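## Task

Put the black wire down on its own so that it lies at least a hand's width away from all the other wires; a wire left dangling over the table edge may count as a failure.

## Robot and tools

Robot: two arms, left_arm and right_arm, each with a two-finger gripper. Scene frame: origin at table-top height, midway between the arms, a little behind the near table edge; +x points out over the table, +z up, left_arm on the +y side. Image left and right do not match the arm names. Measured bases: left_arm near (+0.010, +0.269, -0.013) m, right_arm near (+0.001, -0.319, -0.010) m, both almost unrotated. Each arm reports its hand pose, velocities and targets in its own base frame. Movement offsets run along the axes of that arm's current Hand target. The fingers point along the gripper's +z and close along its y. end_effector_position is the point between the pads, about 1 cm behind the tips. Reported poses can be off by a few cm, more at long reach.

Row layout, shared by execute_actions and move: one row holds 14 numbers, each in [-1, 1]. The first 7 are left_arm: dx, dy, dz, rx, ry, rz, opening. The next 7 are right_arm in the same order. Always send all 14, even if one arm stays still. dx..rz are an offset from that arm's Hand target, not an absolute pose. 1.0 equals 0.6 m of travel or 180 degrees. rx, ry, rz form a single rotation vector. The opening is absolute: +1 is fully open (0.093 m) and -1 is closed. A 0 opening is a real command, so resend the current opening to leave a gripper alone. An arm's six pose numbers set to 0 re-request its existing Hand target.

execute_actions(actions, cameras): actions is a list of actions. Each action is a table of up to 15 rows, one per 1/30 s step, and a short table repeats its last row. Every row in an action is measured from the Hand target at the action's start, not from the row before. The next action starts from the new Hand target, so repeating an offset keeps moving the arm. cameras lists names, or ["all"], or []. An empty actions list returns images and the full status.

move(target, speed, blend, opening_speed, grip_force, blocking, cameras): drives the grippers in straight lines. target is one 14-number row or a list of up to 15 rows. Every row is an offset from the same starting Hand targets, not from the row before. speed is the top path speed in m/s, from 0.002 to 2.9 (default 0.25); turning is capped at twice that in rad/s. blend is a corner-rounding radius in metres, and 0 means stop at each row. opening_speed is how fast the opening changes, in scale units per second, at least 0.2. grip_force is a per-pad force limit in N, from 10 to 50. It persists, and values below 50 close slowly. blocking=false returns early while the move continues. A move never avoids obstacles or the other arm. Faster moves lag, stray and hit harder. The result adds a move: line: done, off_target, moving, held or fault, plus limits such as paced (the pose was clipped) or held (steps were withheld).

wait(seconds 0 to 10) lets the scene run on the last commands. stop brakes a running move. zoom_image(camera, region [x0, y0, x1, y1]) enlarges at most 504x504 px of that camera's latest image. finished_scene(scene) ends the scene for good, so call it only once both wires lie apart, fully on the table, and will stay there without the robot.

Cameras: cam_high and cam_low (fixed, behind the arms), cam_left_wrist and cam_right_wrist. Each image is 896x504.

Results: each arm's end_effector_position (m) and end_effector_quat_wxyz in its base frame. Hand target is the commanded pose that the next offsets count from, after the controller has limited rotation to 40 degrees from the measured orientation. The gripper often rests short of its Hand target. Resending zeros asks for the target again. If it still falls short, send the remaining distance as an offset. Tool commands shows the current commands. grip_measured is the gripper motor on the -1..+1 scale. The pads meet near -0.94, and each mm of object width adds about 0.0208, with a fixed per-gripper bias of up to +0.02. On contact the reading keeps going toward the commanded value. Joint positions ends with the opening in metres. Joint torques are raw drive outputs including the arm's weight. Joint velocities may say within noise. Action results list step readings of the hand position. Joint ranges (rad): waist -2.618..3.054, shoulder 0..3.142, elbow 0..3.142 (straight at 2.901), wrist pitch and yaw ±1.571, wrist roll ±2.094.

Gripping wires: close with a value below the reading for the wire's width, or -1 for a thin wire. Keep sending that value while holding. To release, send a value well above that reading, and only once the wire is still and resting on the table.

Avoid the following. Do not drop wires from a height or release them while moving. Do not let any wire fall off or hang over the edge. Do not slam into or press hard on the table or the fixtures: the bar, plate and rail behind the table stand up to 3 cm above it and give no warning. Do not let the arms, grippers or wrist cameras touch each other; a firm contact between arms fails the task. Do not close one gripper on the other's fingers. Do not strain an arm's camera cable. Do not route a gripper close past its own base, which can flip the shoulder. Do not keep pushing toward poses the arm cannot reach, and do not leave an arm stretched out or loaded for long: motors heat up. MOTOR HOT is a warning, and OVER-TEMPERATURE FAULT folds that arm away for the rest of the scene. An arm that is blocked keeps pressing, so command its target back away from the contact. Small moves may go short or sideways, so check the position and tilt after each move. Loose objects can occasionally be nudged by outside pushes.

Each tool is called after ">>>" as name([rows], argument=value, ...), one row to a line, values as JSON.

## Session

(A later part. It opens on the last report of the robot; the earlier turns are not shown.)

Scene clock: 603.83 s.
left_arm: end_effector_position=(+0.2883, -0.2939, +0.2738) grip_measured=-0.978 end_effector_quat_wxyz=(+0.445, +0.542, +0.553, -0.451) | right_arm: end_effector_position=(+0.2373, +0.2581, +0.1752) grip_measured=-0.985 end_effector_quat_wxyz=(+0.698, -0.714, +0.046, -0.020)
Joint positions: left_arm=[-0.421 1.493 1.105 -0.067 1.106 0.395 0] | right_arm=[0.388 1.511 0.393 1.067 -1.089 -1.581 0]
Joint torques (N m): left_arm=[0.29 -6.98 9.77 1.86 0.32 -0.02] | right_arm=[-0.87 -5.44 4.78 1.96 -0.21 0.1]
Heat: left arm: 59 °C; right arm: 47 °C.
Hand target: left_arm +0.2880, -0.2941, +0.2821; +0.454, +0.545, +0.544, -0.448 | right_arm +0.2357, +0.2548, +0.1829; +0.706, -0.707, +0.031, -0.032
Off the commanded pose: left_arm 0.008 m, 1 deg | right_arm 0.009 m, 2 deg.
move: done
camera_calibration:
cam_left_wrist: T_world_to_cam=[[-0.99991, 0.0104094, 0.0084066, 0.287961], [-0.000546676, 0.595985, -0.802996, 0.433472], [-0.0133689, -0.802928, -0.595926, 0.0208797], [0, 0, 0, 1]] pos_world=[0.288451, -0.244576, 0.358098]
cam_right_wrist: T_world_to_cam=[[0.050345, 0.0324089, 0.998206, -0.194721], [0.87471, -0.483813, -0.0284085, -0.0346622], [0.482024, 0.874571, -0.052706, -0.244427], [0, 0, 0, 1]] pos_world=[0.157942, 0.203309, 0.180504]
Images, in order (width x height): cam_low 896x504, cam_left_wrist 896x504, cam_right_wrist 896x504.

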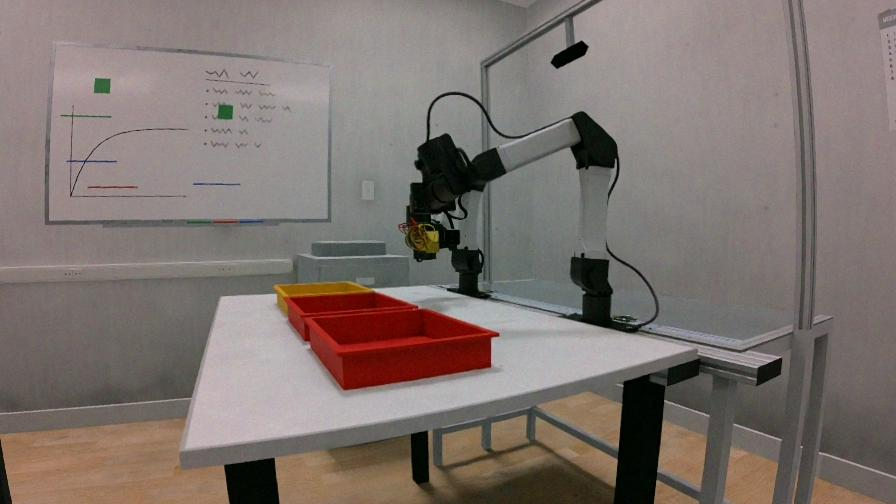

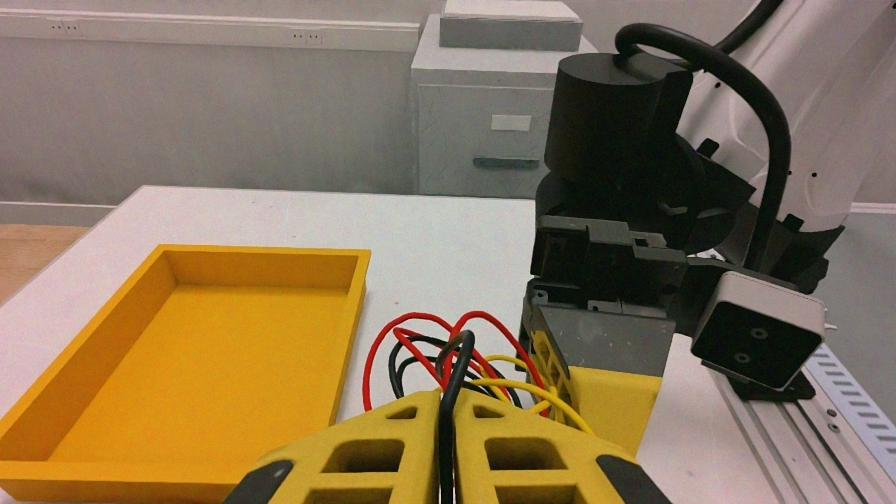

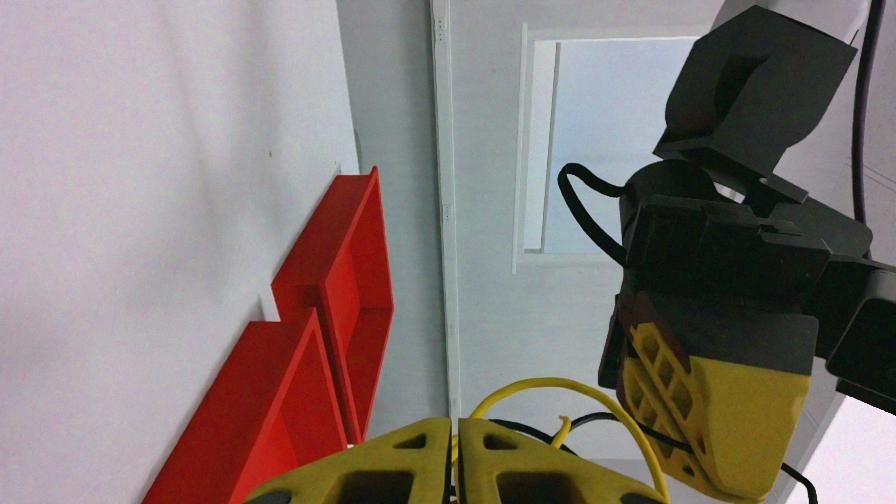

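>>> move(target=[0,0,0,0,0,0,-1, -0.02,0.0833,-0.09,0,0,0,-1], cameras=["cam_right_wrist","cam_left_wrist","cam_low"], speed=0.08)

>>> zoom_image(camera="cam_low", region=[360, 180, 480, 290])

>>> zoom_image(camera="cam_right_wrist", region=[400, 204, 800, 504])

Scene clock: 612.30 s.
left_arm: end_effector_position=(+0.2878, -0.2937, +0.2727) grip_measured=-0.978 end_effector_quat_wxyz=(+0.442, +0.541, +0.555, -0.452) | right_arm: end_effector_position=(+0.2209, +0.2047, +0.1288) grip_measured=-0.986 end_effector_quat_wxyz=(+0.697, -0.715, +0.048, -0.020)
Joint positions: left_arm=[-0.421 1.493 1.105 -0.075 1.106 0.395 0] | right_arm=[0.179 1.661 0.217 1.343 -1.293 -1.63 0]
Joint torques (N m): left_arm=[0.2 -6.93 9.72 1.99 0.36 -0.02] | right_arm=[-0.76 -3.12 3.12 2.04 -0.28 0.24]
Heat: left arm: 59 °C; right arm: 46 °C.
Hand target: left_arm +0.2881, -0.2940, +0.2821; +0.454, +0.545, +0.544, -0.448 | right_arm +0.2190, +0.2020, +0.1330; +0.706, -0.707, +0.031, -0.032
Off the commanded pose: left_arm 0.009 m, 2 deg | right_arm 0.005 m, 3 deg.
move: off_target (right_arm)
camera_calibration:
cam_left_wrist: T_world_to_cam=[[-0.999823, 0.0103787, 0.0157196, 0.28544], [-0.00638041, 0.598589, -0.801031, 0.434438], [-0.0177233, -0.800989, -0.598416, 0.0228831], [0, 0, 0, 1]] pos_world=[0.288567, -0.244683, 0.357205]
cam_right_wrist: T_world_to_cam=[[0.0535218, 0.0360213, 0.997917, -0.147209], [0.873137, -0.486596, -0.029265, -0.0463801], [0.484529, 0.872884, -0.0574951, -0.191879], [0, 0, 0, 1]] pos_world=[0.141346, 0.150222, 0.134513]
Images, in order (width x height): cam_low 896x504, cam_left_wrist 896x504, cam_right_wrist 896x504.

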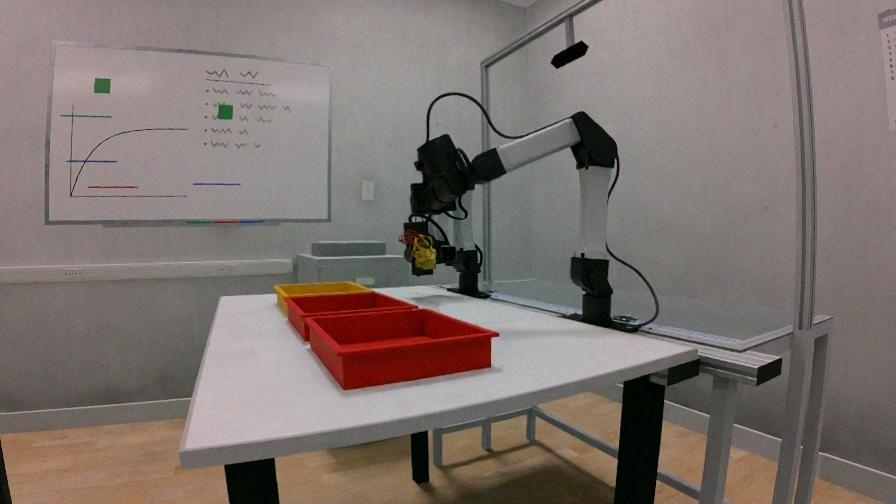

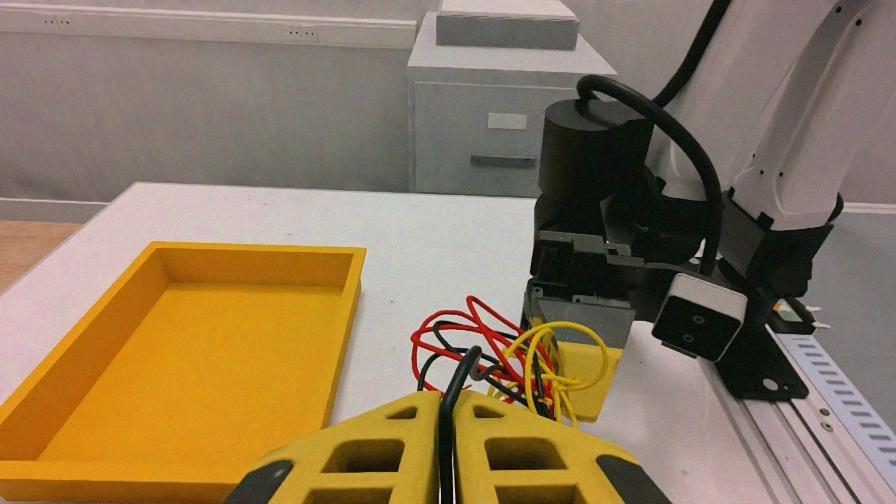

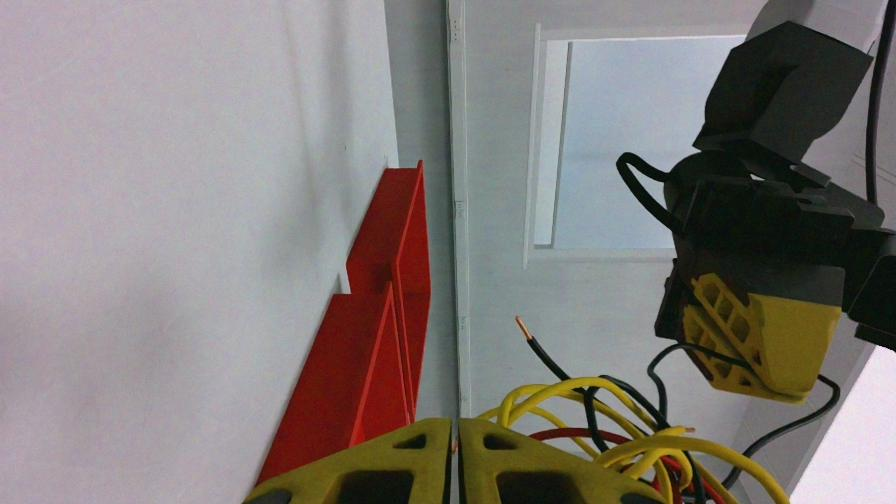

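Scaled by 4.200 from the camera's 896x504 image, which has a finer 1280x720 frame.

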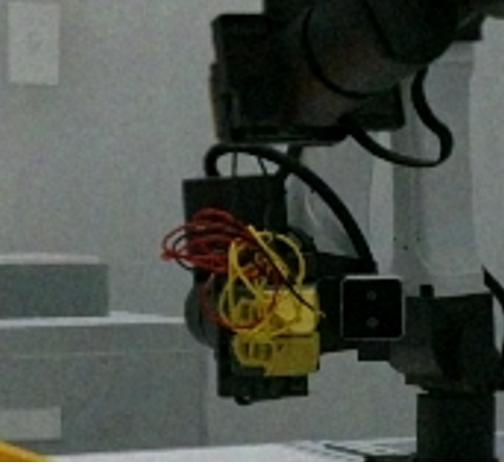

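Scaled by 1.260 from the camera's 896x504 image, which has a finer 1280x720 frame.

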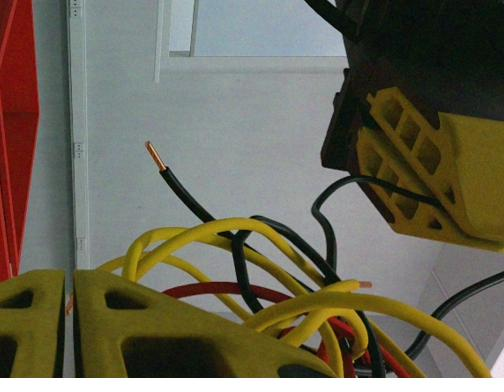

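>>> move(target=[-0.1217,0,-0.074,0,0,0,-1, 0,0,0,0,0,0,-1], cameras=["cam_right_wrist","cam_left_wrist","cam_low"], speed=0.08)

>>> zoom_image(camera="cam_low", region=[360, 150, 480, 290])

>>> zoom_image(camera="cam_right_wrist", region=[400, 204, 896, 504])

Scene clock: 622.60 s.
left_arm: end_effector_position=(+0.2900, -0.2665, +0.3380) grip_measured=-0.978 end_effector_quat_wxyz=(+0.427, +0.531, +0.572, -0.457) | right_arm: end_effector_position=(+0.2212, +0.2047, +0.1284) grip_measured=-0.986 end_effector_quat_wxyz=(+0.697, -0.715, +0.050, -0.019)
Joint positions: left_arm=[-0.339 1.48 1.395 -0.499 1.167 0.475 0] | right_arm=[0.179 1.67 0.217 1.357 -1.293 -1.621 0]
Joint torques (N m): left_arm=[0.91 -7.49 12.74 1.83 0.55 0.17] | right_arm=[-0.76 -3.1 2.97 2.11 -0.27 0.15]
Heat: left arm: 60 °C; right arm: 45 °C.
Hand target: left_arm +0.2875, -0.2640, +0.3620; +0.454, +0.545, +0.544, -0.448 | right_arm +0.2190, +0.2020, +0.1330; +0.706, -0.707, +0.031, -0.032
Off the commanded pose: left_arm 0.024 m, 5 deg | right_arm 0.006 m, 3 deg.
move: off_target (left_arm, right_arm)
camera_calibration:
cam_left_wrist: T_world_to_cam=[[-0.998084, -0.00195329, 0.0618379, 0.266877], [-0.0501215, 0.611491, -0.789662, 0.482752], [-0.0362709, -0.791249, -0.610418, 0.0958755], [0, 0, 0, 1]] pos_world=[0.29404, -0.218816, 0.423232]
cam_right_wrist: T_world_to_cam=[[0.0581238, 0.034196, 0.997724, -0.14739], [0.872899, -0.486702, -0.0341707, -0.0459448], [0.484426, 0.872898, -0.0581386, -0.191937], [0, 0, 0, 1]] pos_world=[0.141651, 0.15022, 0.134325]
Images, in order (width x height): cam_low 896x504, cam_left_wrist 896x504, cam_right_wrist 896x504.

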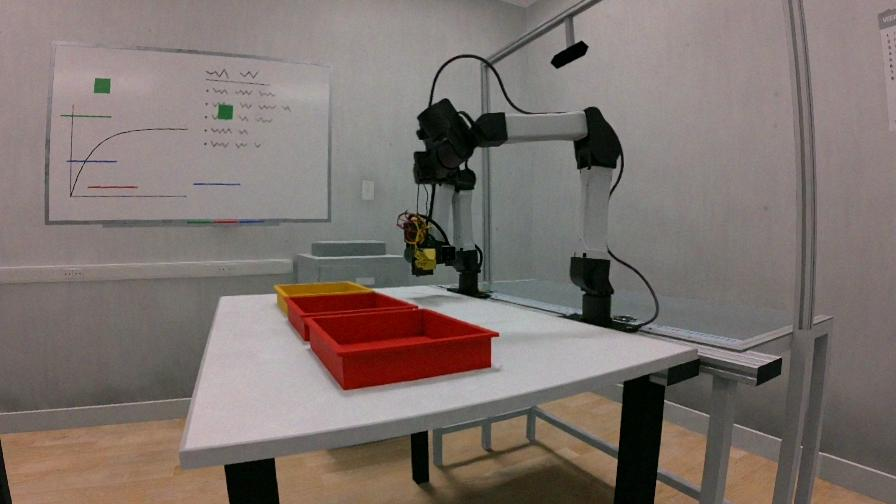

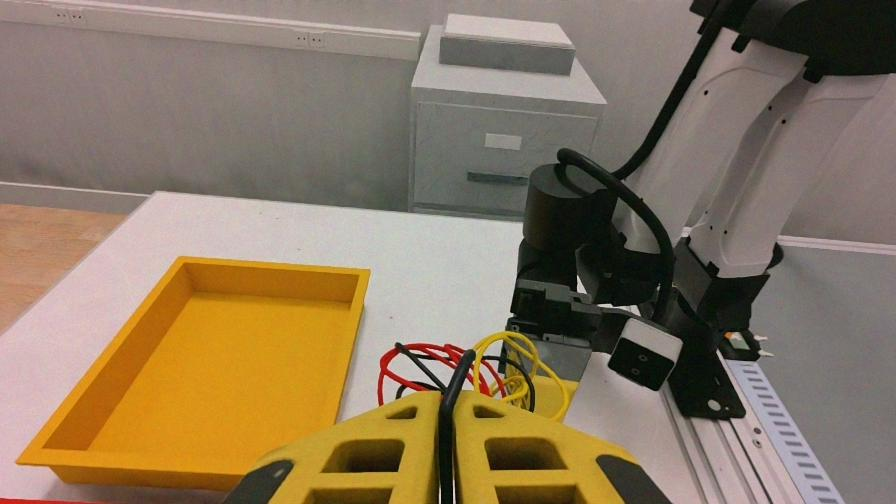

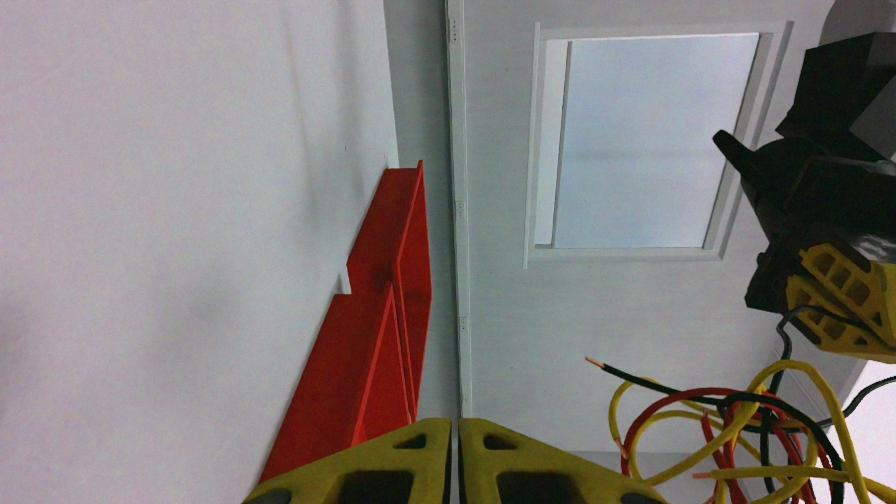

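Scaled by 3.600 from the camera's 896x504 image, which has a finer 1280x720 frame.

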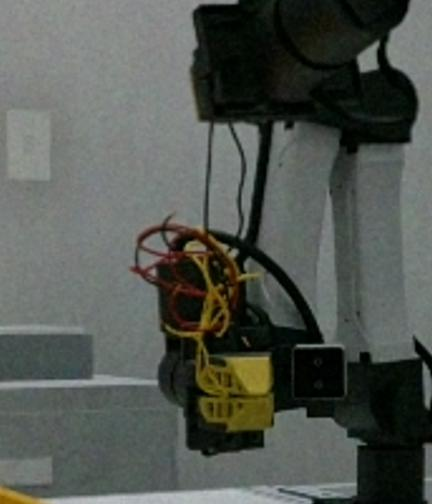

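Scaled by 1.016 from the camera's 896x504 image, which has a finer 1280x720 frame.

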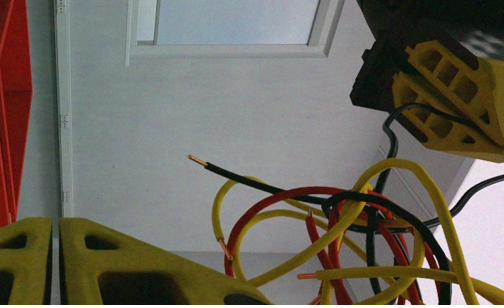

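>>> move(target=[-0.11,0,-0.03,0,0,0,-1, 0,0,0,0,0,0,-1], cameras=["cam_right_wrist","cam_left_wrist","cam_low"], speed=0.07)

>>> zoom_image(camera="cam_low", region=[360, 130, 480, 290])

>>> zoom_image(camera="cam_right_wrist", region=[400, 204, 896, 504])

Scene clock: 629.97 s.
left_arm: end_effector_position=(+0.2871, -0.2603, +0.4145) grip_measured=-0.978 end_effector_quat_wxyz=(+0.435, +0.534, +0.566, -0.454) | right_arm: end_effector_position=(+0.2212, +0.2047, +0.1284) grip_measured=-0.986 end_effector_quat_wxyz=(+0.697, -0.715, +0.050, -0.019)
Joint positions: left_arm=[-0.323 1.548 1.774 -0.809 1.179 0.497 0] | right_arm=[0.179 1.67 0.217 1.357 -1.293 -1.621 0]
Joint torques (N m): left_arm=[0.77 -5.41 12.03 1.81 0.53 0.15] | right_arm=[-0.92 -2.95 2.76 2.16 -0.19 0.21]
Heat: left arm: 62 °C; right arm: 45 °C.
Hand target: left_arm +0.2870, -0.2586, +0.4303; +0.454, +0.545, +0.544, -0.448 | right_arm +0.2190, +0.2020, +0.1330; +0.706, -0.707, +0.031, -0.032
Off the commanded pose: left_arm 0.016 m, 4 deg | right_arm 0.006 m, 3 deg.
move: off_target (left_arm, right_arm)
camera_calibration:
cam_left_wrist: T_world_to_cam=[[-0.999156, -0.0026872, 0.0409786, 0.268111], [-0.0342199, 0.60615, -0.794614, 0.535316], [-0.0227039, -0.795346, -0.605731, 0.140392], [0, 0, 0, 1]] pos_world=[0.289391, -0.212101, 0.499422]
cam_right_wrist: T_world_to_cam=[[0.0581238, 0.034196, 0.997724, -0.14739], [0.872899, -0.486702, -0.0341707, -0.0459448], [0.484426, 0.872898, -0.0581386, -0.191937], [0, 0, 0, 1]] pos_world=[0.141651, 0.15022, 0.134325]
Images, in order (width x height): cam_low 896x504, cam_left_wrist 896x504, cam_right_wrist 896x504.

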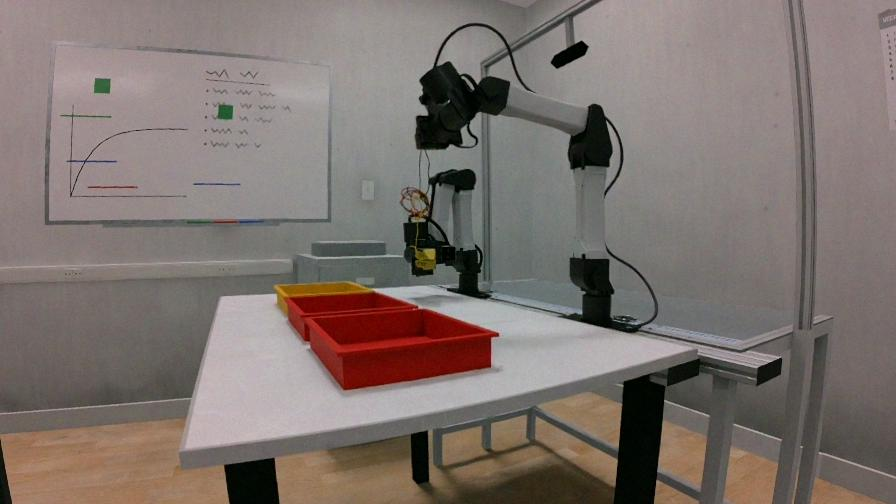

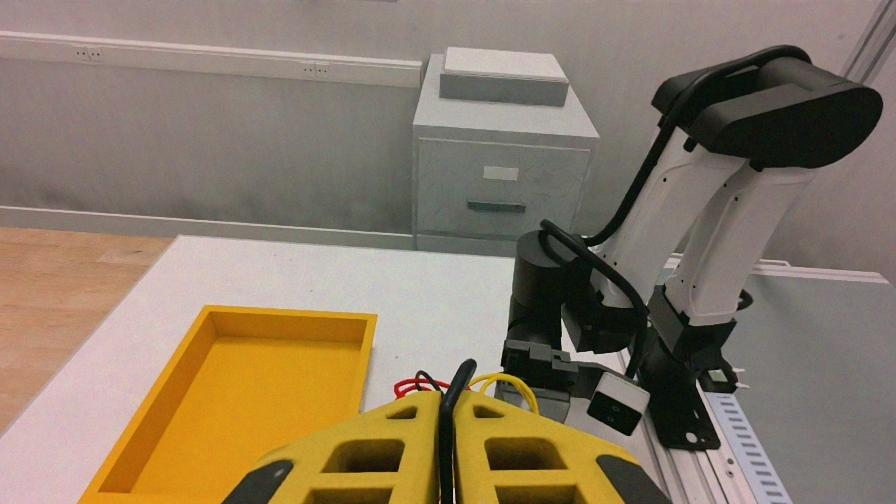

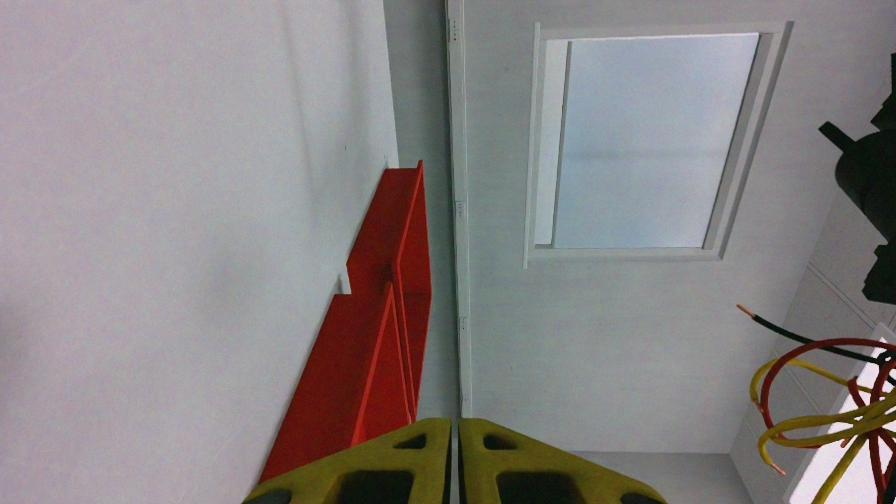

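Scaled by 3.150 from the camera's 896x504 image, which has a finer 1280x720 frame.

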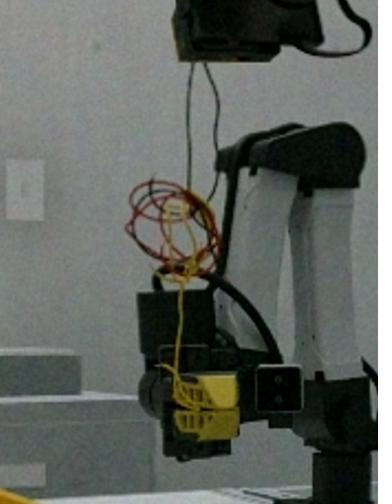

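Scaled by 1.016 from the camera's 896x504 image, which has a finer 1280x720 frame.

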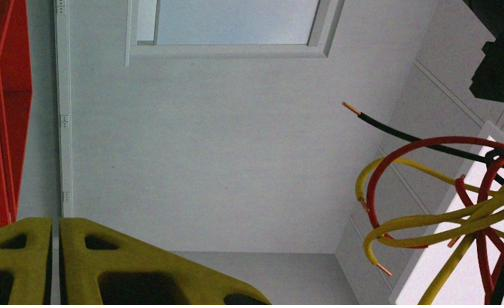

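>>> move(target=[-0.09,0,-0.02,0,0,0,-1, 0,0.075,0,0,0,0,-1], cameras=["cam_right_wrist","cam_left_wrist","cam_low"], speed=0.06)

>>> zoom_image(camera="cam_low", region=[360, 110, 480, 290])

Scene clock: 640.47 s.
left_arm: end_effector_position=(+0.2885, -0.2599, +0.4683) grip_measured=-0.978 end_effector_quat_wxyz=(+0.429, +0.532, +0.571, -0.455) | right_arm: end_effector_position=(+0.2181, +0.2048, +0.0774) grip_measured=-0.986 end_effector_quat_wxyz=(+0.682, -0.728, +0.067, +0.011)
Joint positions: left_arm=[-0.321 1.716 2.229 -1.12 1.179 0.507 0] | right_arm=[0.179 1.934 0.217 1.445 -1.307 -1.725 0]
Joint torques (N m): left_arm=[1.03 -6.32 10.84 1.92 0.69 0.17] | right_arm=[-0.84 -3.66 1.73 2.67 -0.3 -0.03]
Heat: left arm: 62 °C; right arm: 45 °C.
Hand target: left_arm +0.2866, -0.2569, +0.4856; +0.454, +0.545, +0.544, -0.448 | right_arm +0.2190, +0.2020, +0.0880; +0.706, -0.707, +0.031, -0.032
Off the commanded pose: left_arm 0.018 m, 4 deg | right_arm 0.011 m, 7 deg.
joint sent to its limit (right arm) — joint 4 (wrist pitch), upper limit. The joint targets still meet the commanded pose.
move: off_target (left_arm, right_arm)
camera_calibration:
cam_left_wrist: T_world_to_cam=[[-0.998491, -0.00334916, 0.0548048, 0.260427], [-0.0453796, 0.612255, -0.789357, 0.580257], [-0.0309109, -0.790653, -0.611484, 0.179694], [0, 0, 0, 1]] pos_world=[0.291921, -0.212318, 0.553637]
cam_right_wrist: T_world_to_cam=[[0.126183, 0.0737842, 0.989259, -0.118642], [0.8778, -0.472848, -0.0766986, -0.045573], [0.46211, 0.878049, -0.124433, -0.184519], [0, 0, 0, 1]] pos_world=[0.140243, 0.149221, 0.0909125]
Images, in order (width x height): cam_low 896x504, cam_left_wrist 896x504, cam_right_wrist 896x504.

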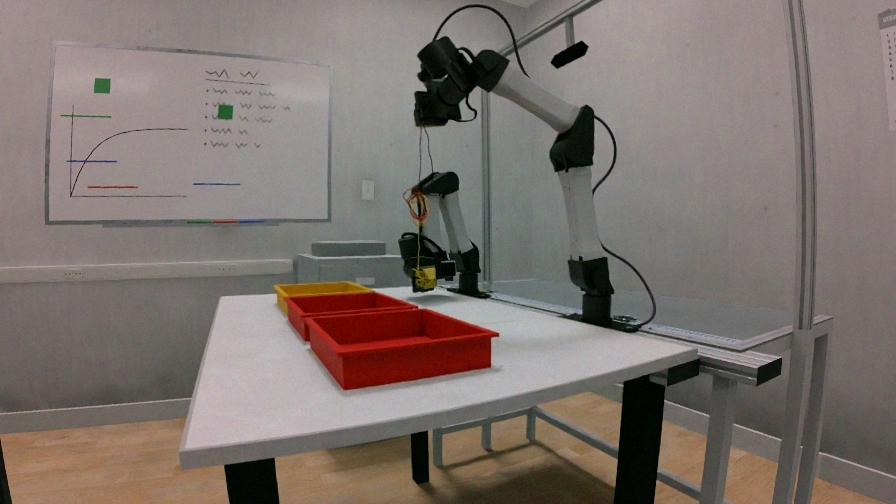

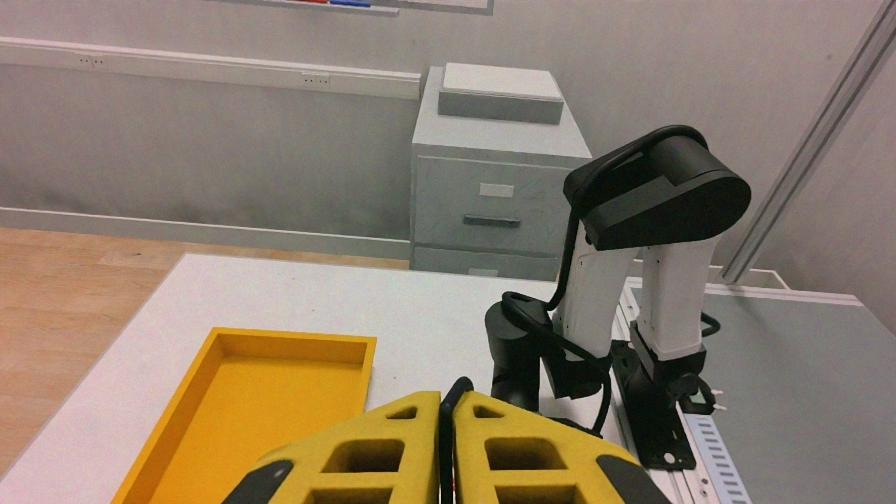

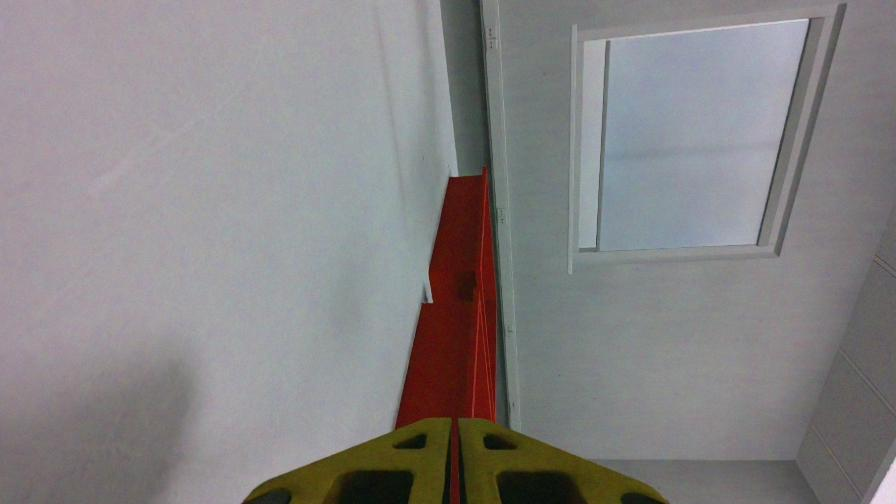

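Scaled by 2.800 from the camera's 896x504 image, which has a finer 1280x720 frame.

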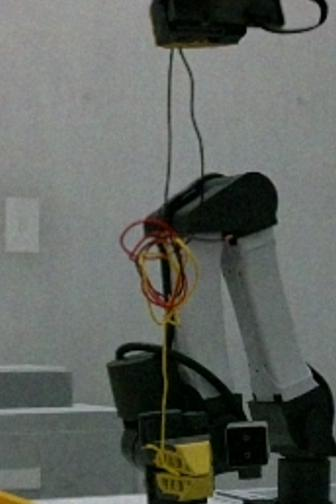

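>>> move(target=[-0.075,0,-0.07,0,0,0,-1, 0,0,0,0,0,0,-1], cameras=["cam_right_wrist","cam_left_wrist","cam_low"], speed=0.06)

>>> zoom_image(camera="cam_low", region=[360, 90, 480, 300])

Scene clock: 646.20 s.
left_arm: end_effector_position=(+0.2912, -0.2267, +0.5262) grip_measured=-0.978 end_effector_quat_wxyz=(+0.471, +0.516, +0.554, -0.452) | right_arm: end_effector_position=(+0.2179, +0.2048, +0.0774) grip_measured=-0.986 end_effector_quat_wxyz=(+0.682, -0.728, +0.067, +0.012)
Joint positions: left_arm=[-0.211 1.945 2.835 -1.405 1.267 0.48 0] | right_arm=[0.179 1.934 0.217 1.445 -1.308 -1.725 0]
Joint torques (N m): left_arm=[0.98 -6.46 7.54 1.9 0.64 -0.18] | right_arm=[-1.16 -3.56 1.46 2.72 -0.32 0.04]
Heat: left arm: 61 °C; right arm: 47 °C.
Hand target: left_arm +0.2862, -0.2240, +0.5376; +0.454, +0.545, +0.544, -0.448 | right_arm +0.2190, +0.2020, +0.0880; +0.706, -0.707, +0.031, -0.032
Off the commanded pose: left_arm 0.013 m, 4 deg | right_arm 0.011 m, 7 deg.
elbow stopped short (left arm): the move would have taken joint 3 (elbow) straighter than the controller allows.
joint sent to its limit (right arm) — joint 4 (wrist pitch), upper limit. The joint targets still meet the commanded pose.
move: off_target (left_arm, right_arm)
camera_calibration:
cam_left_wrist: T_world_to_cam=[[-0.999121, -0.0415645, 0.00548312, 0.277519], [-0.0276055, 0.553794, -0.832196, 0.609857], [0.0315533, -0.831615, -0.554455, 0.18391], [0, 0, 0, 1]] pos_world=[0.288308, -0.173258, 0.607968]
cam_right_wrist: T_world_to_cam=[[0.126133, 0.0735625, 0.989282, -0.118683], [0.878277, -0.471931, -0.076887, -0.0457129], [0.461217, 0.878561, -0.124134, -0.184348], [0, 0, 0, 1]] pos_world=[0.140143, 0.149118, 0.0910125]
Images, in order (width x height): cam_low 896x504, cam_left_wrist 896x504, cam_right_wrist 896x504.

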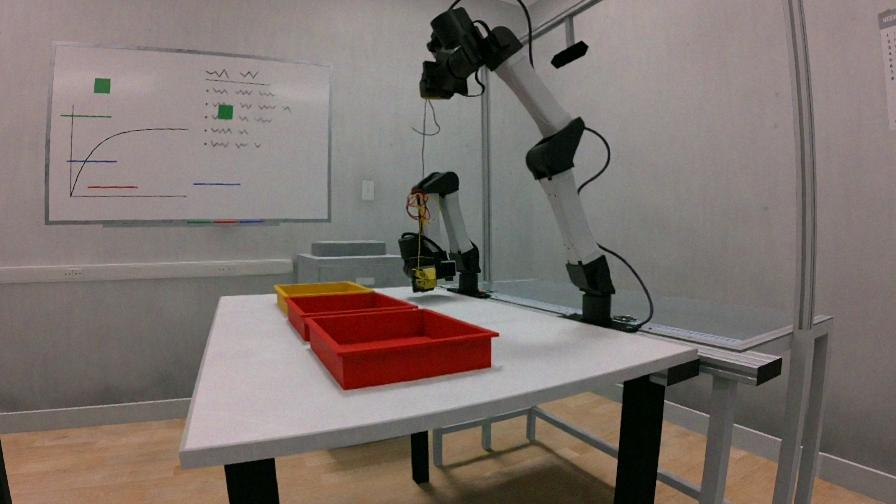

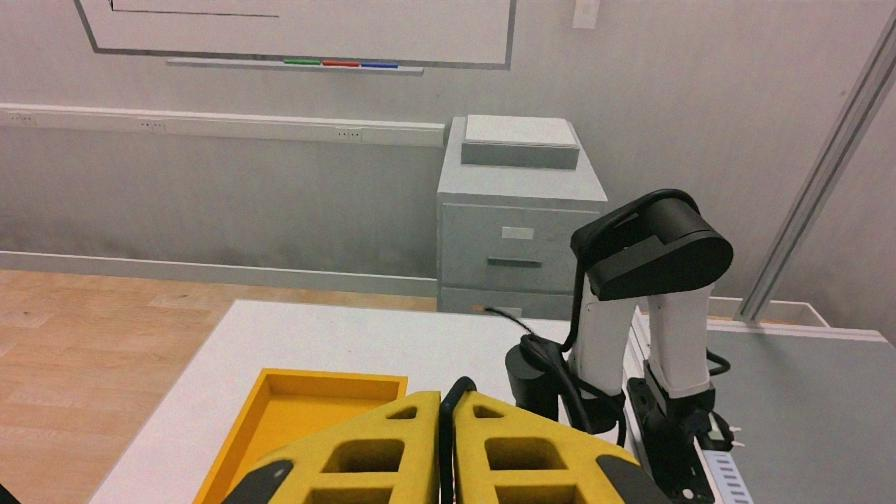

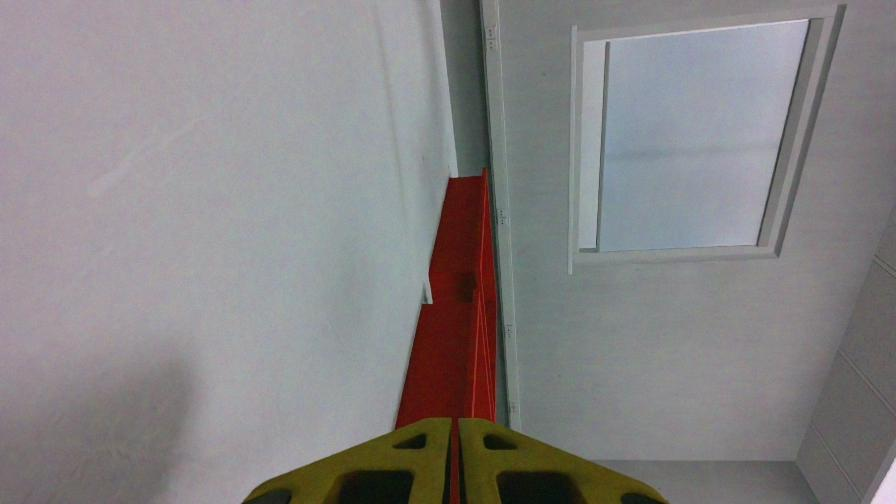

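Scaled by 2.400 from the camera's 896x504 image, which has a finer 1280x720 frame.

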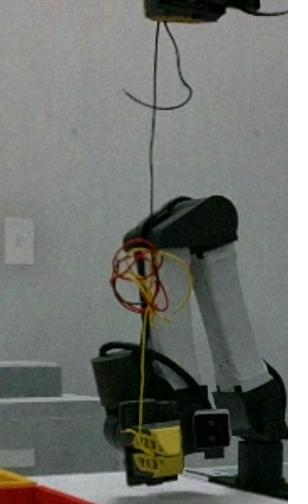

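>>> move(target=[0.037,0,-0.1965,0,0,0,-1, 0,0,0,0,0,0,-1], cameras=["cam_left_wrist","cam_low"], speed=0.07)

>>> zoom_image(camera="cam_low", region=[360, 90, 480, 300])

Scene clock: 656.83 s.
left_arm: end_effector_position=(+0.2976, -0.1049, +0.5275) grip_measured=-0.978 end_effector_quat_wxyz=(+0.546, +0.433, +0.572, -0.433) | right_arm: end_effector_position=(+0.2175, +0.2048, +0.0776) grip_measured=-0.986 end_effector_quat_wxyz=(+0.682, -0.728, +0.065, +0.012)
Joint positions: left_arm=[0.224 1.801 2.586 -1.596 1.53 0.788 0] | right_arm=[0.179 1.934 0.217 1.445 -1.311 -1.726 0]
Joint torques (N m): left_arm=[1.07 -8.16 4.15 1.54 0.87 0.15] | right_arm=[-0.96 -3.67 1.57 2.8 -0.23 0.02]
Heat: left arm: 60 °C; right arm: 49 °C.
Hand target: left_arm +0.2856, -0.1040, +0.5377; +0.454, +0.545, +0.544, -0.448 | right_arm +0.2190, +0.2020, +0.0880; +0.706, -0.706, +0.031, -0.032
Off the commanded pose: left_arm 0.016 m, 17 deg | right_arm 0.011 m, 7 deg.
joint read past its limit (left arm) — joint 4 (wrist pitch), lower limit.
joint sent to its limit (left arm) — joint 4 (wrist pitch), lower limit; joint 5 (wrist yaw), upper limit. The joint targets are off in orientation, not in position.
joint sent to its limit (right arm) — joint 4 (wrist pitch), upper limit. The joint targets still meet the commanded pose.
move: off_target (left_arm, right_arm)
camera_calibration:
cam_left_wrist: T_world_to_cam=[[-0.971847, -0.235336, 0.0114295, 0.257458], [-0.116409, 0.437419, -0.891692, 0.589238], [0.204848, -0.867918, -0.452499, 0.1765], [0, 0, 0, 1]] pos_world=[0.282646, -0.0439665, 0.602342]
Images, in order (width x height): cam_low 896x504, cam_left_wrist 896x504.

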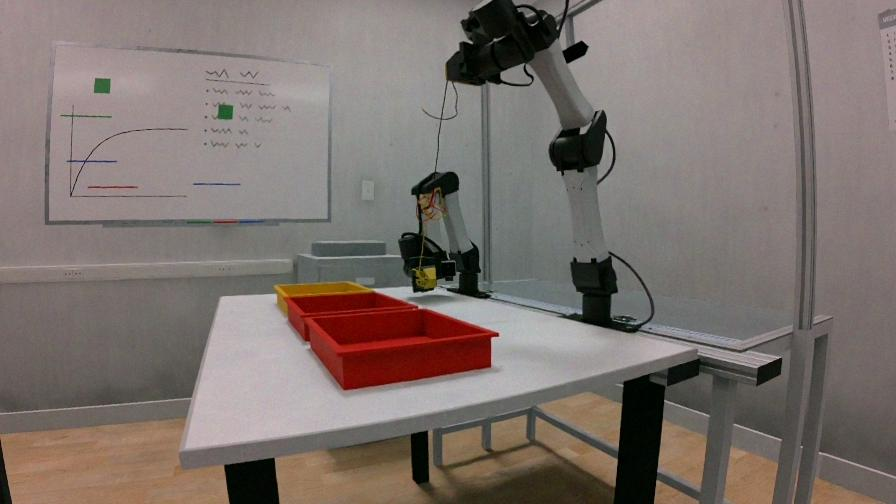

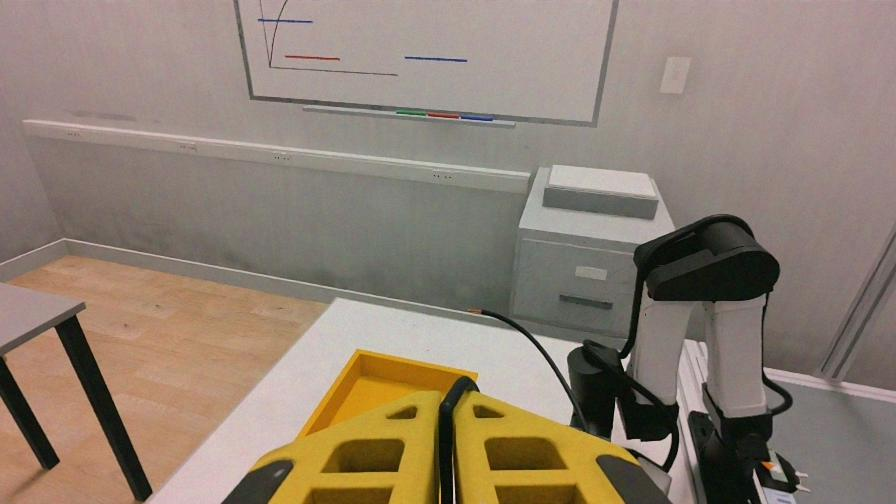

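Scaled by 2.400 from the camera's 896x504 image, which has a finer 1280x720 frame.

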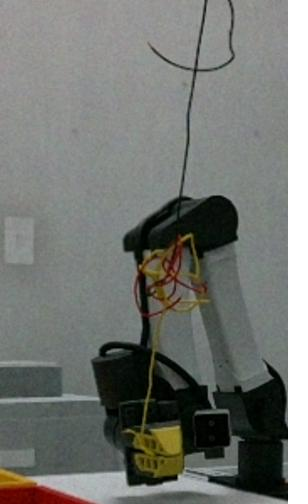

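>>> move(target=[0.02,0,-0.16,-0.2,0,0,-1, 0,0,0,0,0,0,-1], cameras=["cam_left_wrist","cam_low","cam_right_wrist"], speed=0.07)

>>> zoom_image(camera="cam_low", region=[360, 60, 520, 300])

Scene clock: 666.80 s.
left_arm: end_effector_position=(+0.2932, -0.0058, +0.5360) grip_measured=-0.978 end_effector_quat_wxyz=(+0.619, +0.336, +0.655, -0.274) | right_arm: end_effector_position=(+0.2172, +0.2049, +0.0777) grip_measured=-0.986 end_effector_quat_wxyz=(+0.682, -0.728, +0.065, +0.013)
Joint positions: left_arm=[0.586 1.708 2.568 -1.596 1.446 0.789 0] | right_arm=[0.179 1.934 0.217 1.445 -1.312 -1.726 0]
Joint torques (N m): left_arm=[1.02 -6.42 5.64 1.63 0.47 0.12] | right_arm=[-0.92 -3.56 1.52 2.71 -0.25 0.02]
Heat: left arm: 58 °C; right arm: 50 °C.
Hand target: left_arm +0.2851, -0.0075, +0.5438; +0.600, +0.378, +0.656, -0.258 | right_arm +0.2190, +0.2020, +0.0880; +0.706, -0.706, +0.031, -0.032
Off the commanded pose: left_arm 0.011 m, 6 deg | right_arm 0.011 m, 7 deg.
joint read past its limit (left arm) — joint 4 (wrist pitch), lower limit.
joint sent to its limit (left arm) — joint 4 (wrist pitch), lower limit. The joint targets are off in orientation, not in position.
joint sent to its limit (right arm) — joint 4 (wrist pitch), upper limit. The joint targets still meet the commanded pose.
move: off_target (left_arm, right_arm)
camera_calibration:
cam_left_wrist: T_world_to_cam=[[-0.788778, -0.611026, -0.0669129, 0.262471], [-0.261281, 0.431827, -0.863283, 0.58023], [0.556383, -0.663456, -0.500265, 0.190988], [0, 0, 0, 1]] pos_world=[0.252372, 0.0365294, 0.61401]
cam_right_wrist: T_world_to_cam=[[0.124507, 0.0730116, 0.989529, -0.118314], [0.880512, -0.467847, -0.0762704, -0.0463496], [0.45738, 0.880788, -0.122538, -0.18387], [0, 0, 0, 1]] pos_world=[0.139641, 0.148905, 0.0910091]
Images, in order (width x height): cam_low 896x504, cam_left_wrist 896x504, cam_right_wrist 896x504.

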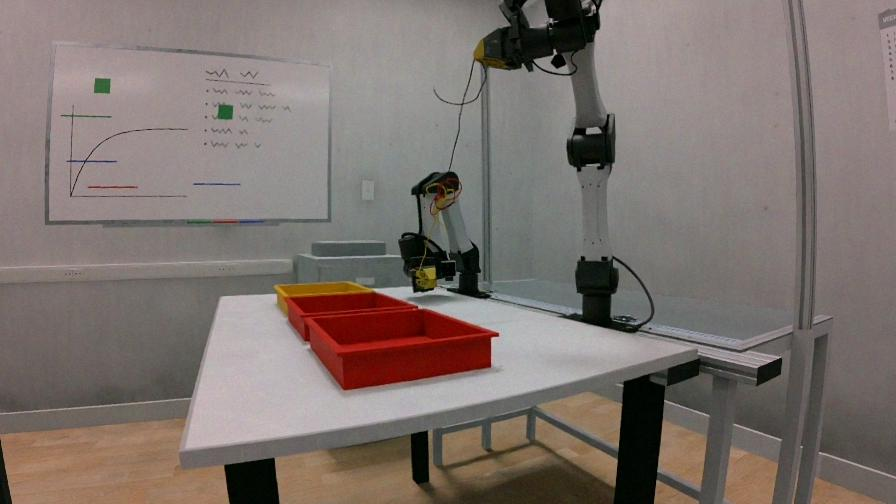

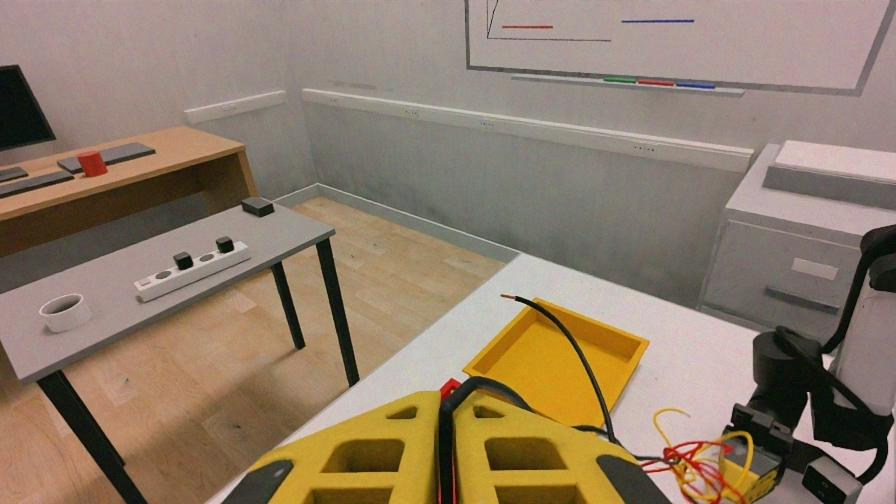

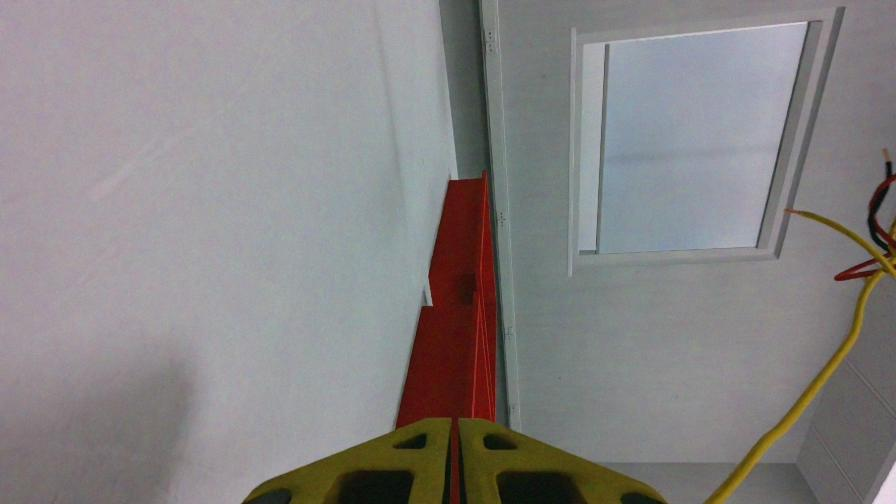

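Scaled by 2.100 from the camera's 896x504 image, which has a finer 1280x720 frame.

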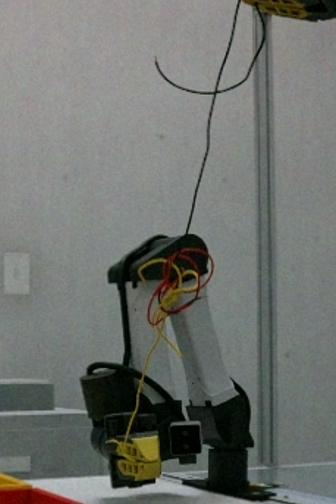

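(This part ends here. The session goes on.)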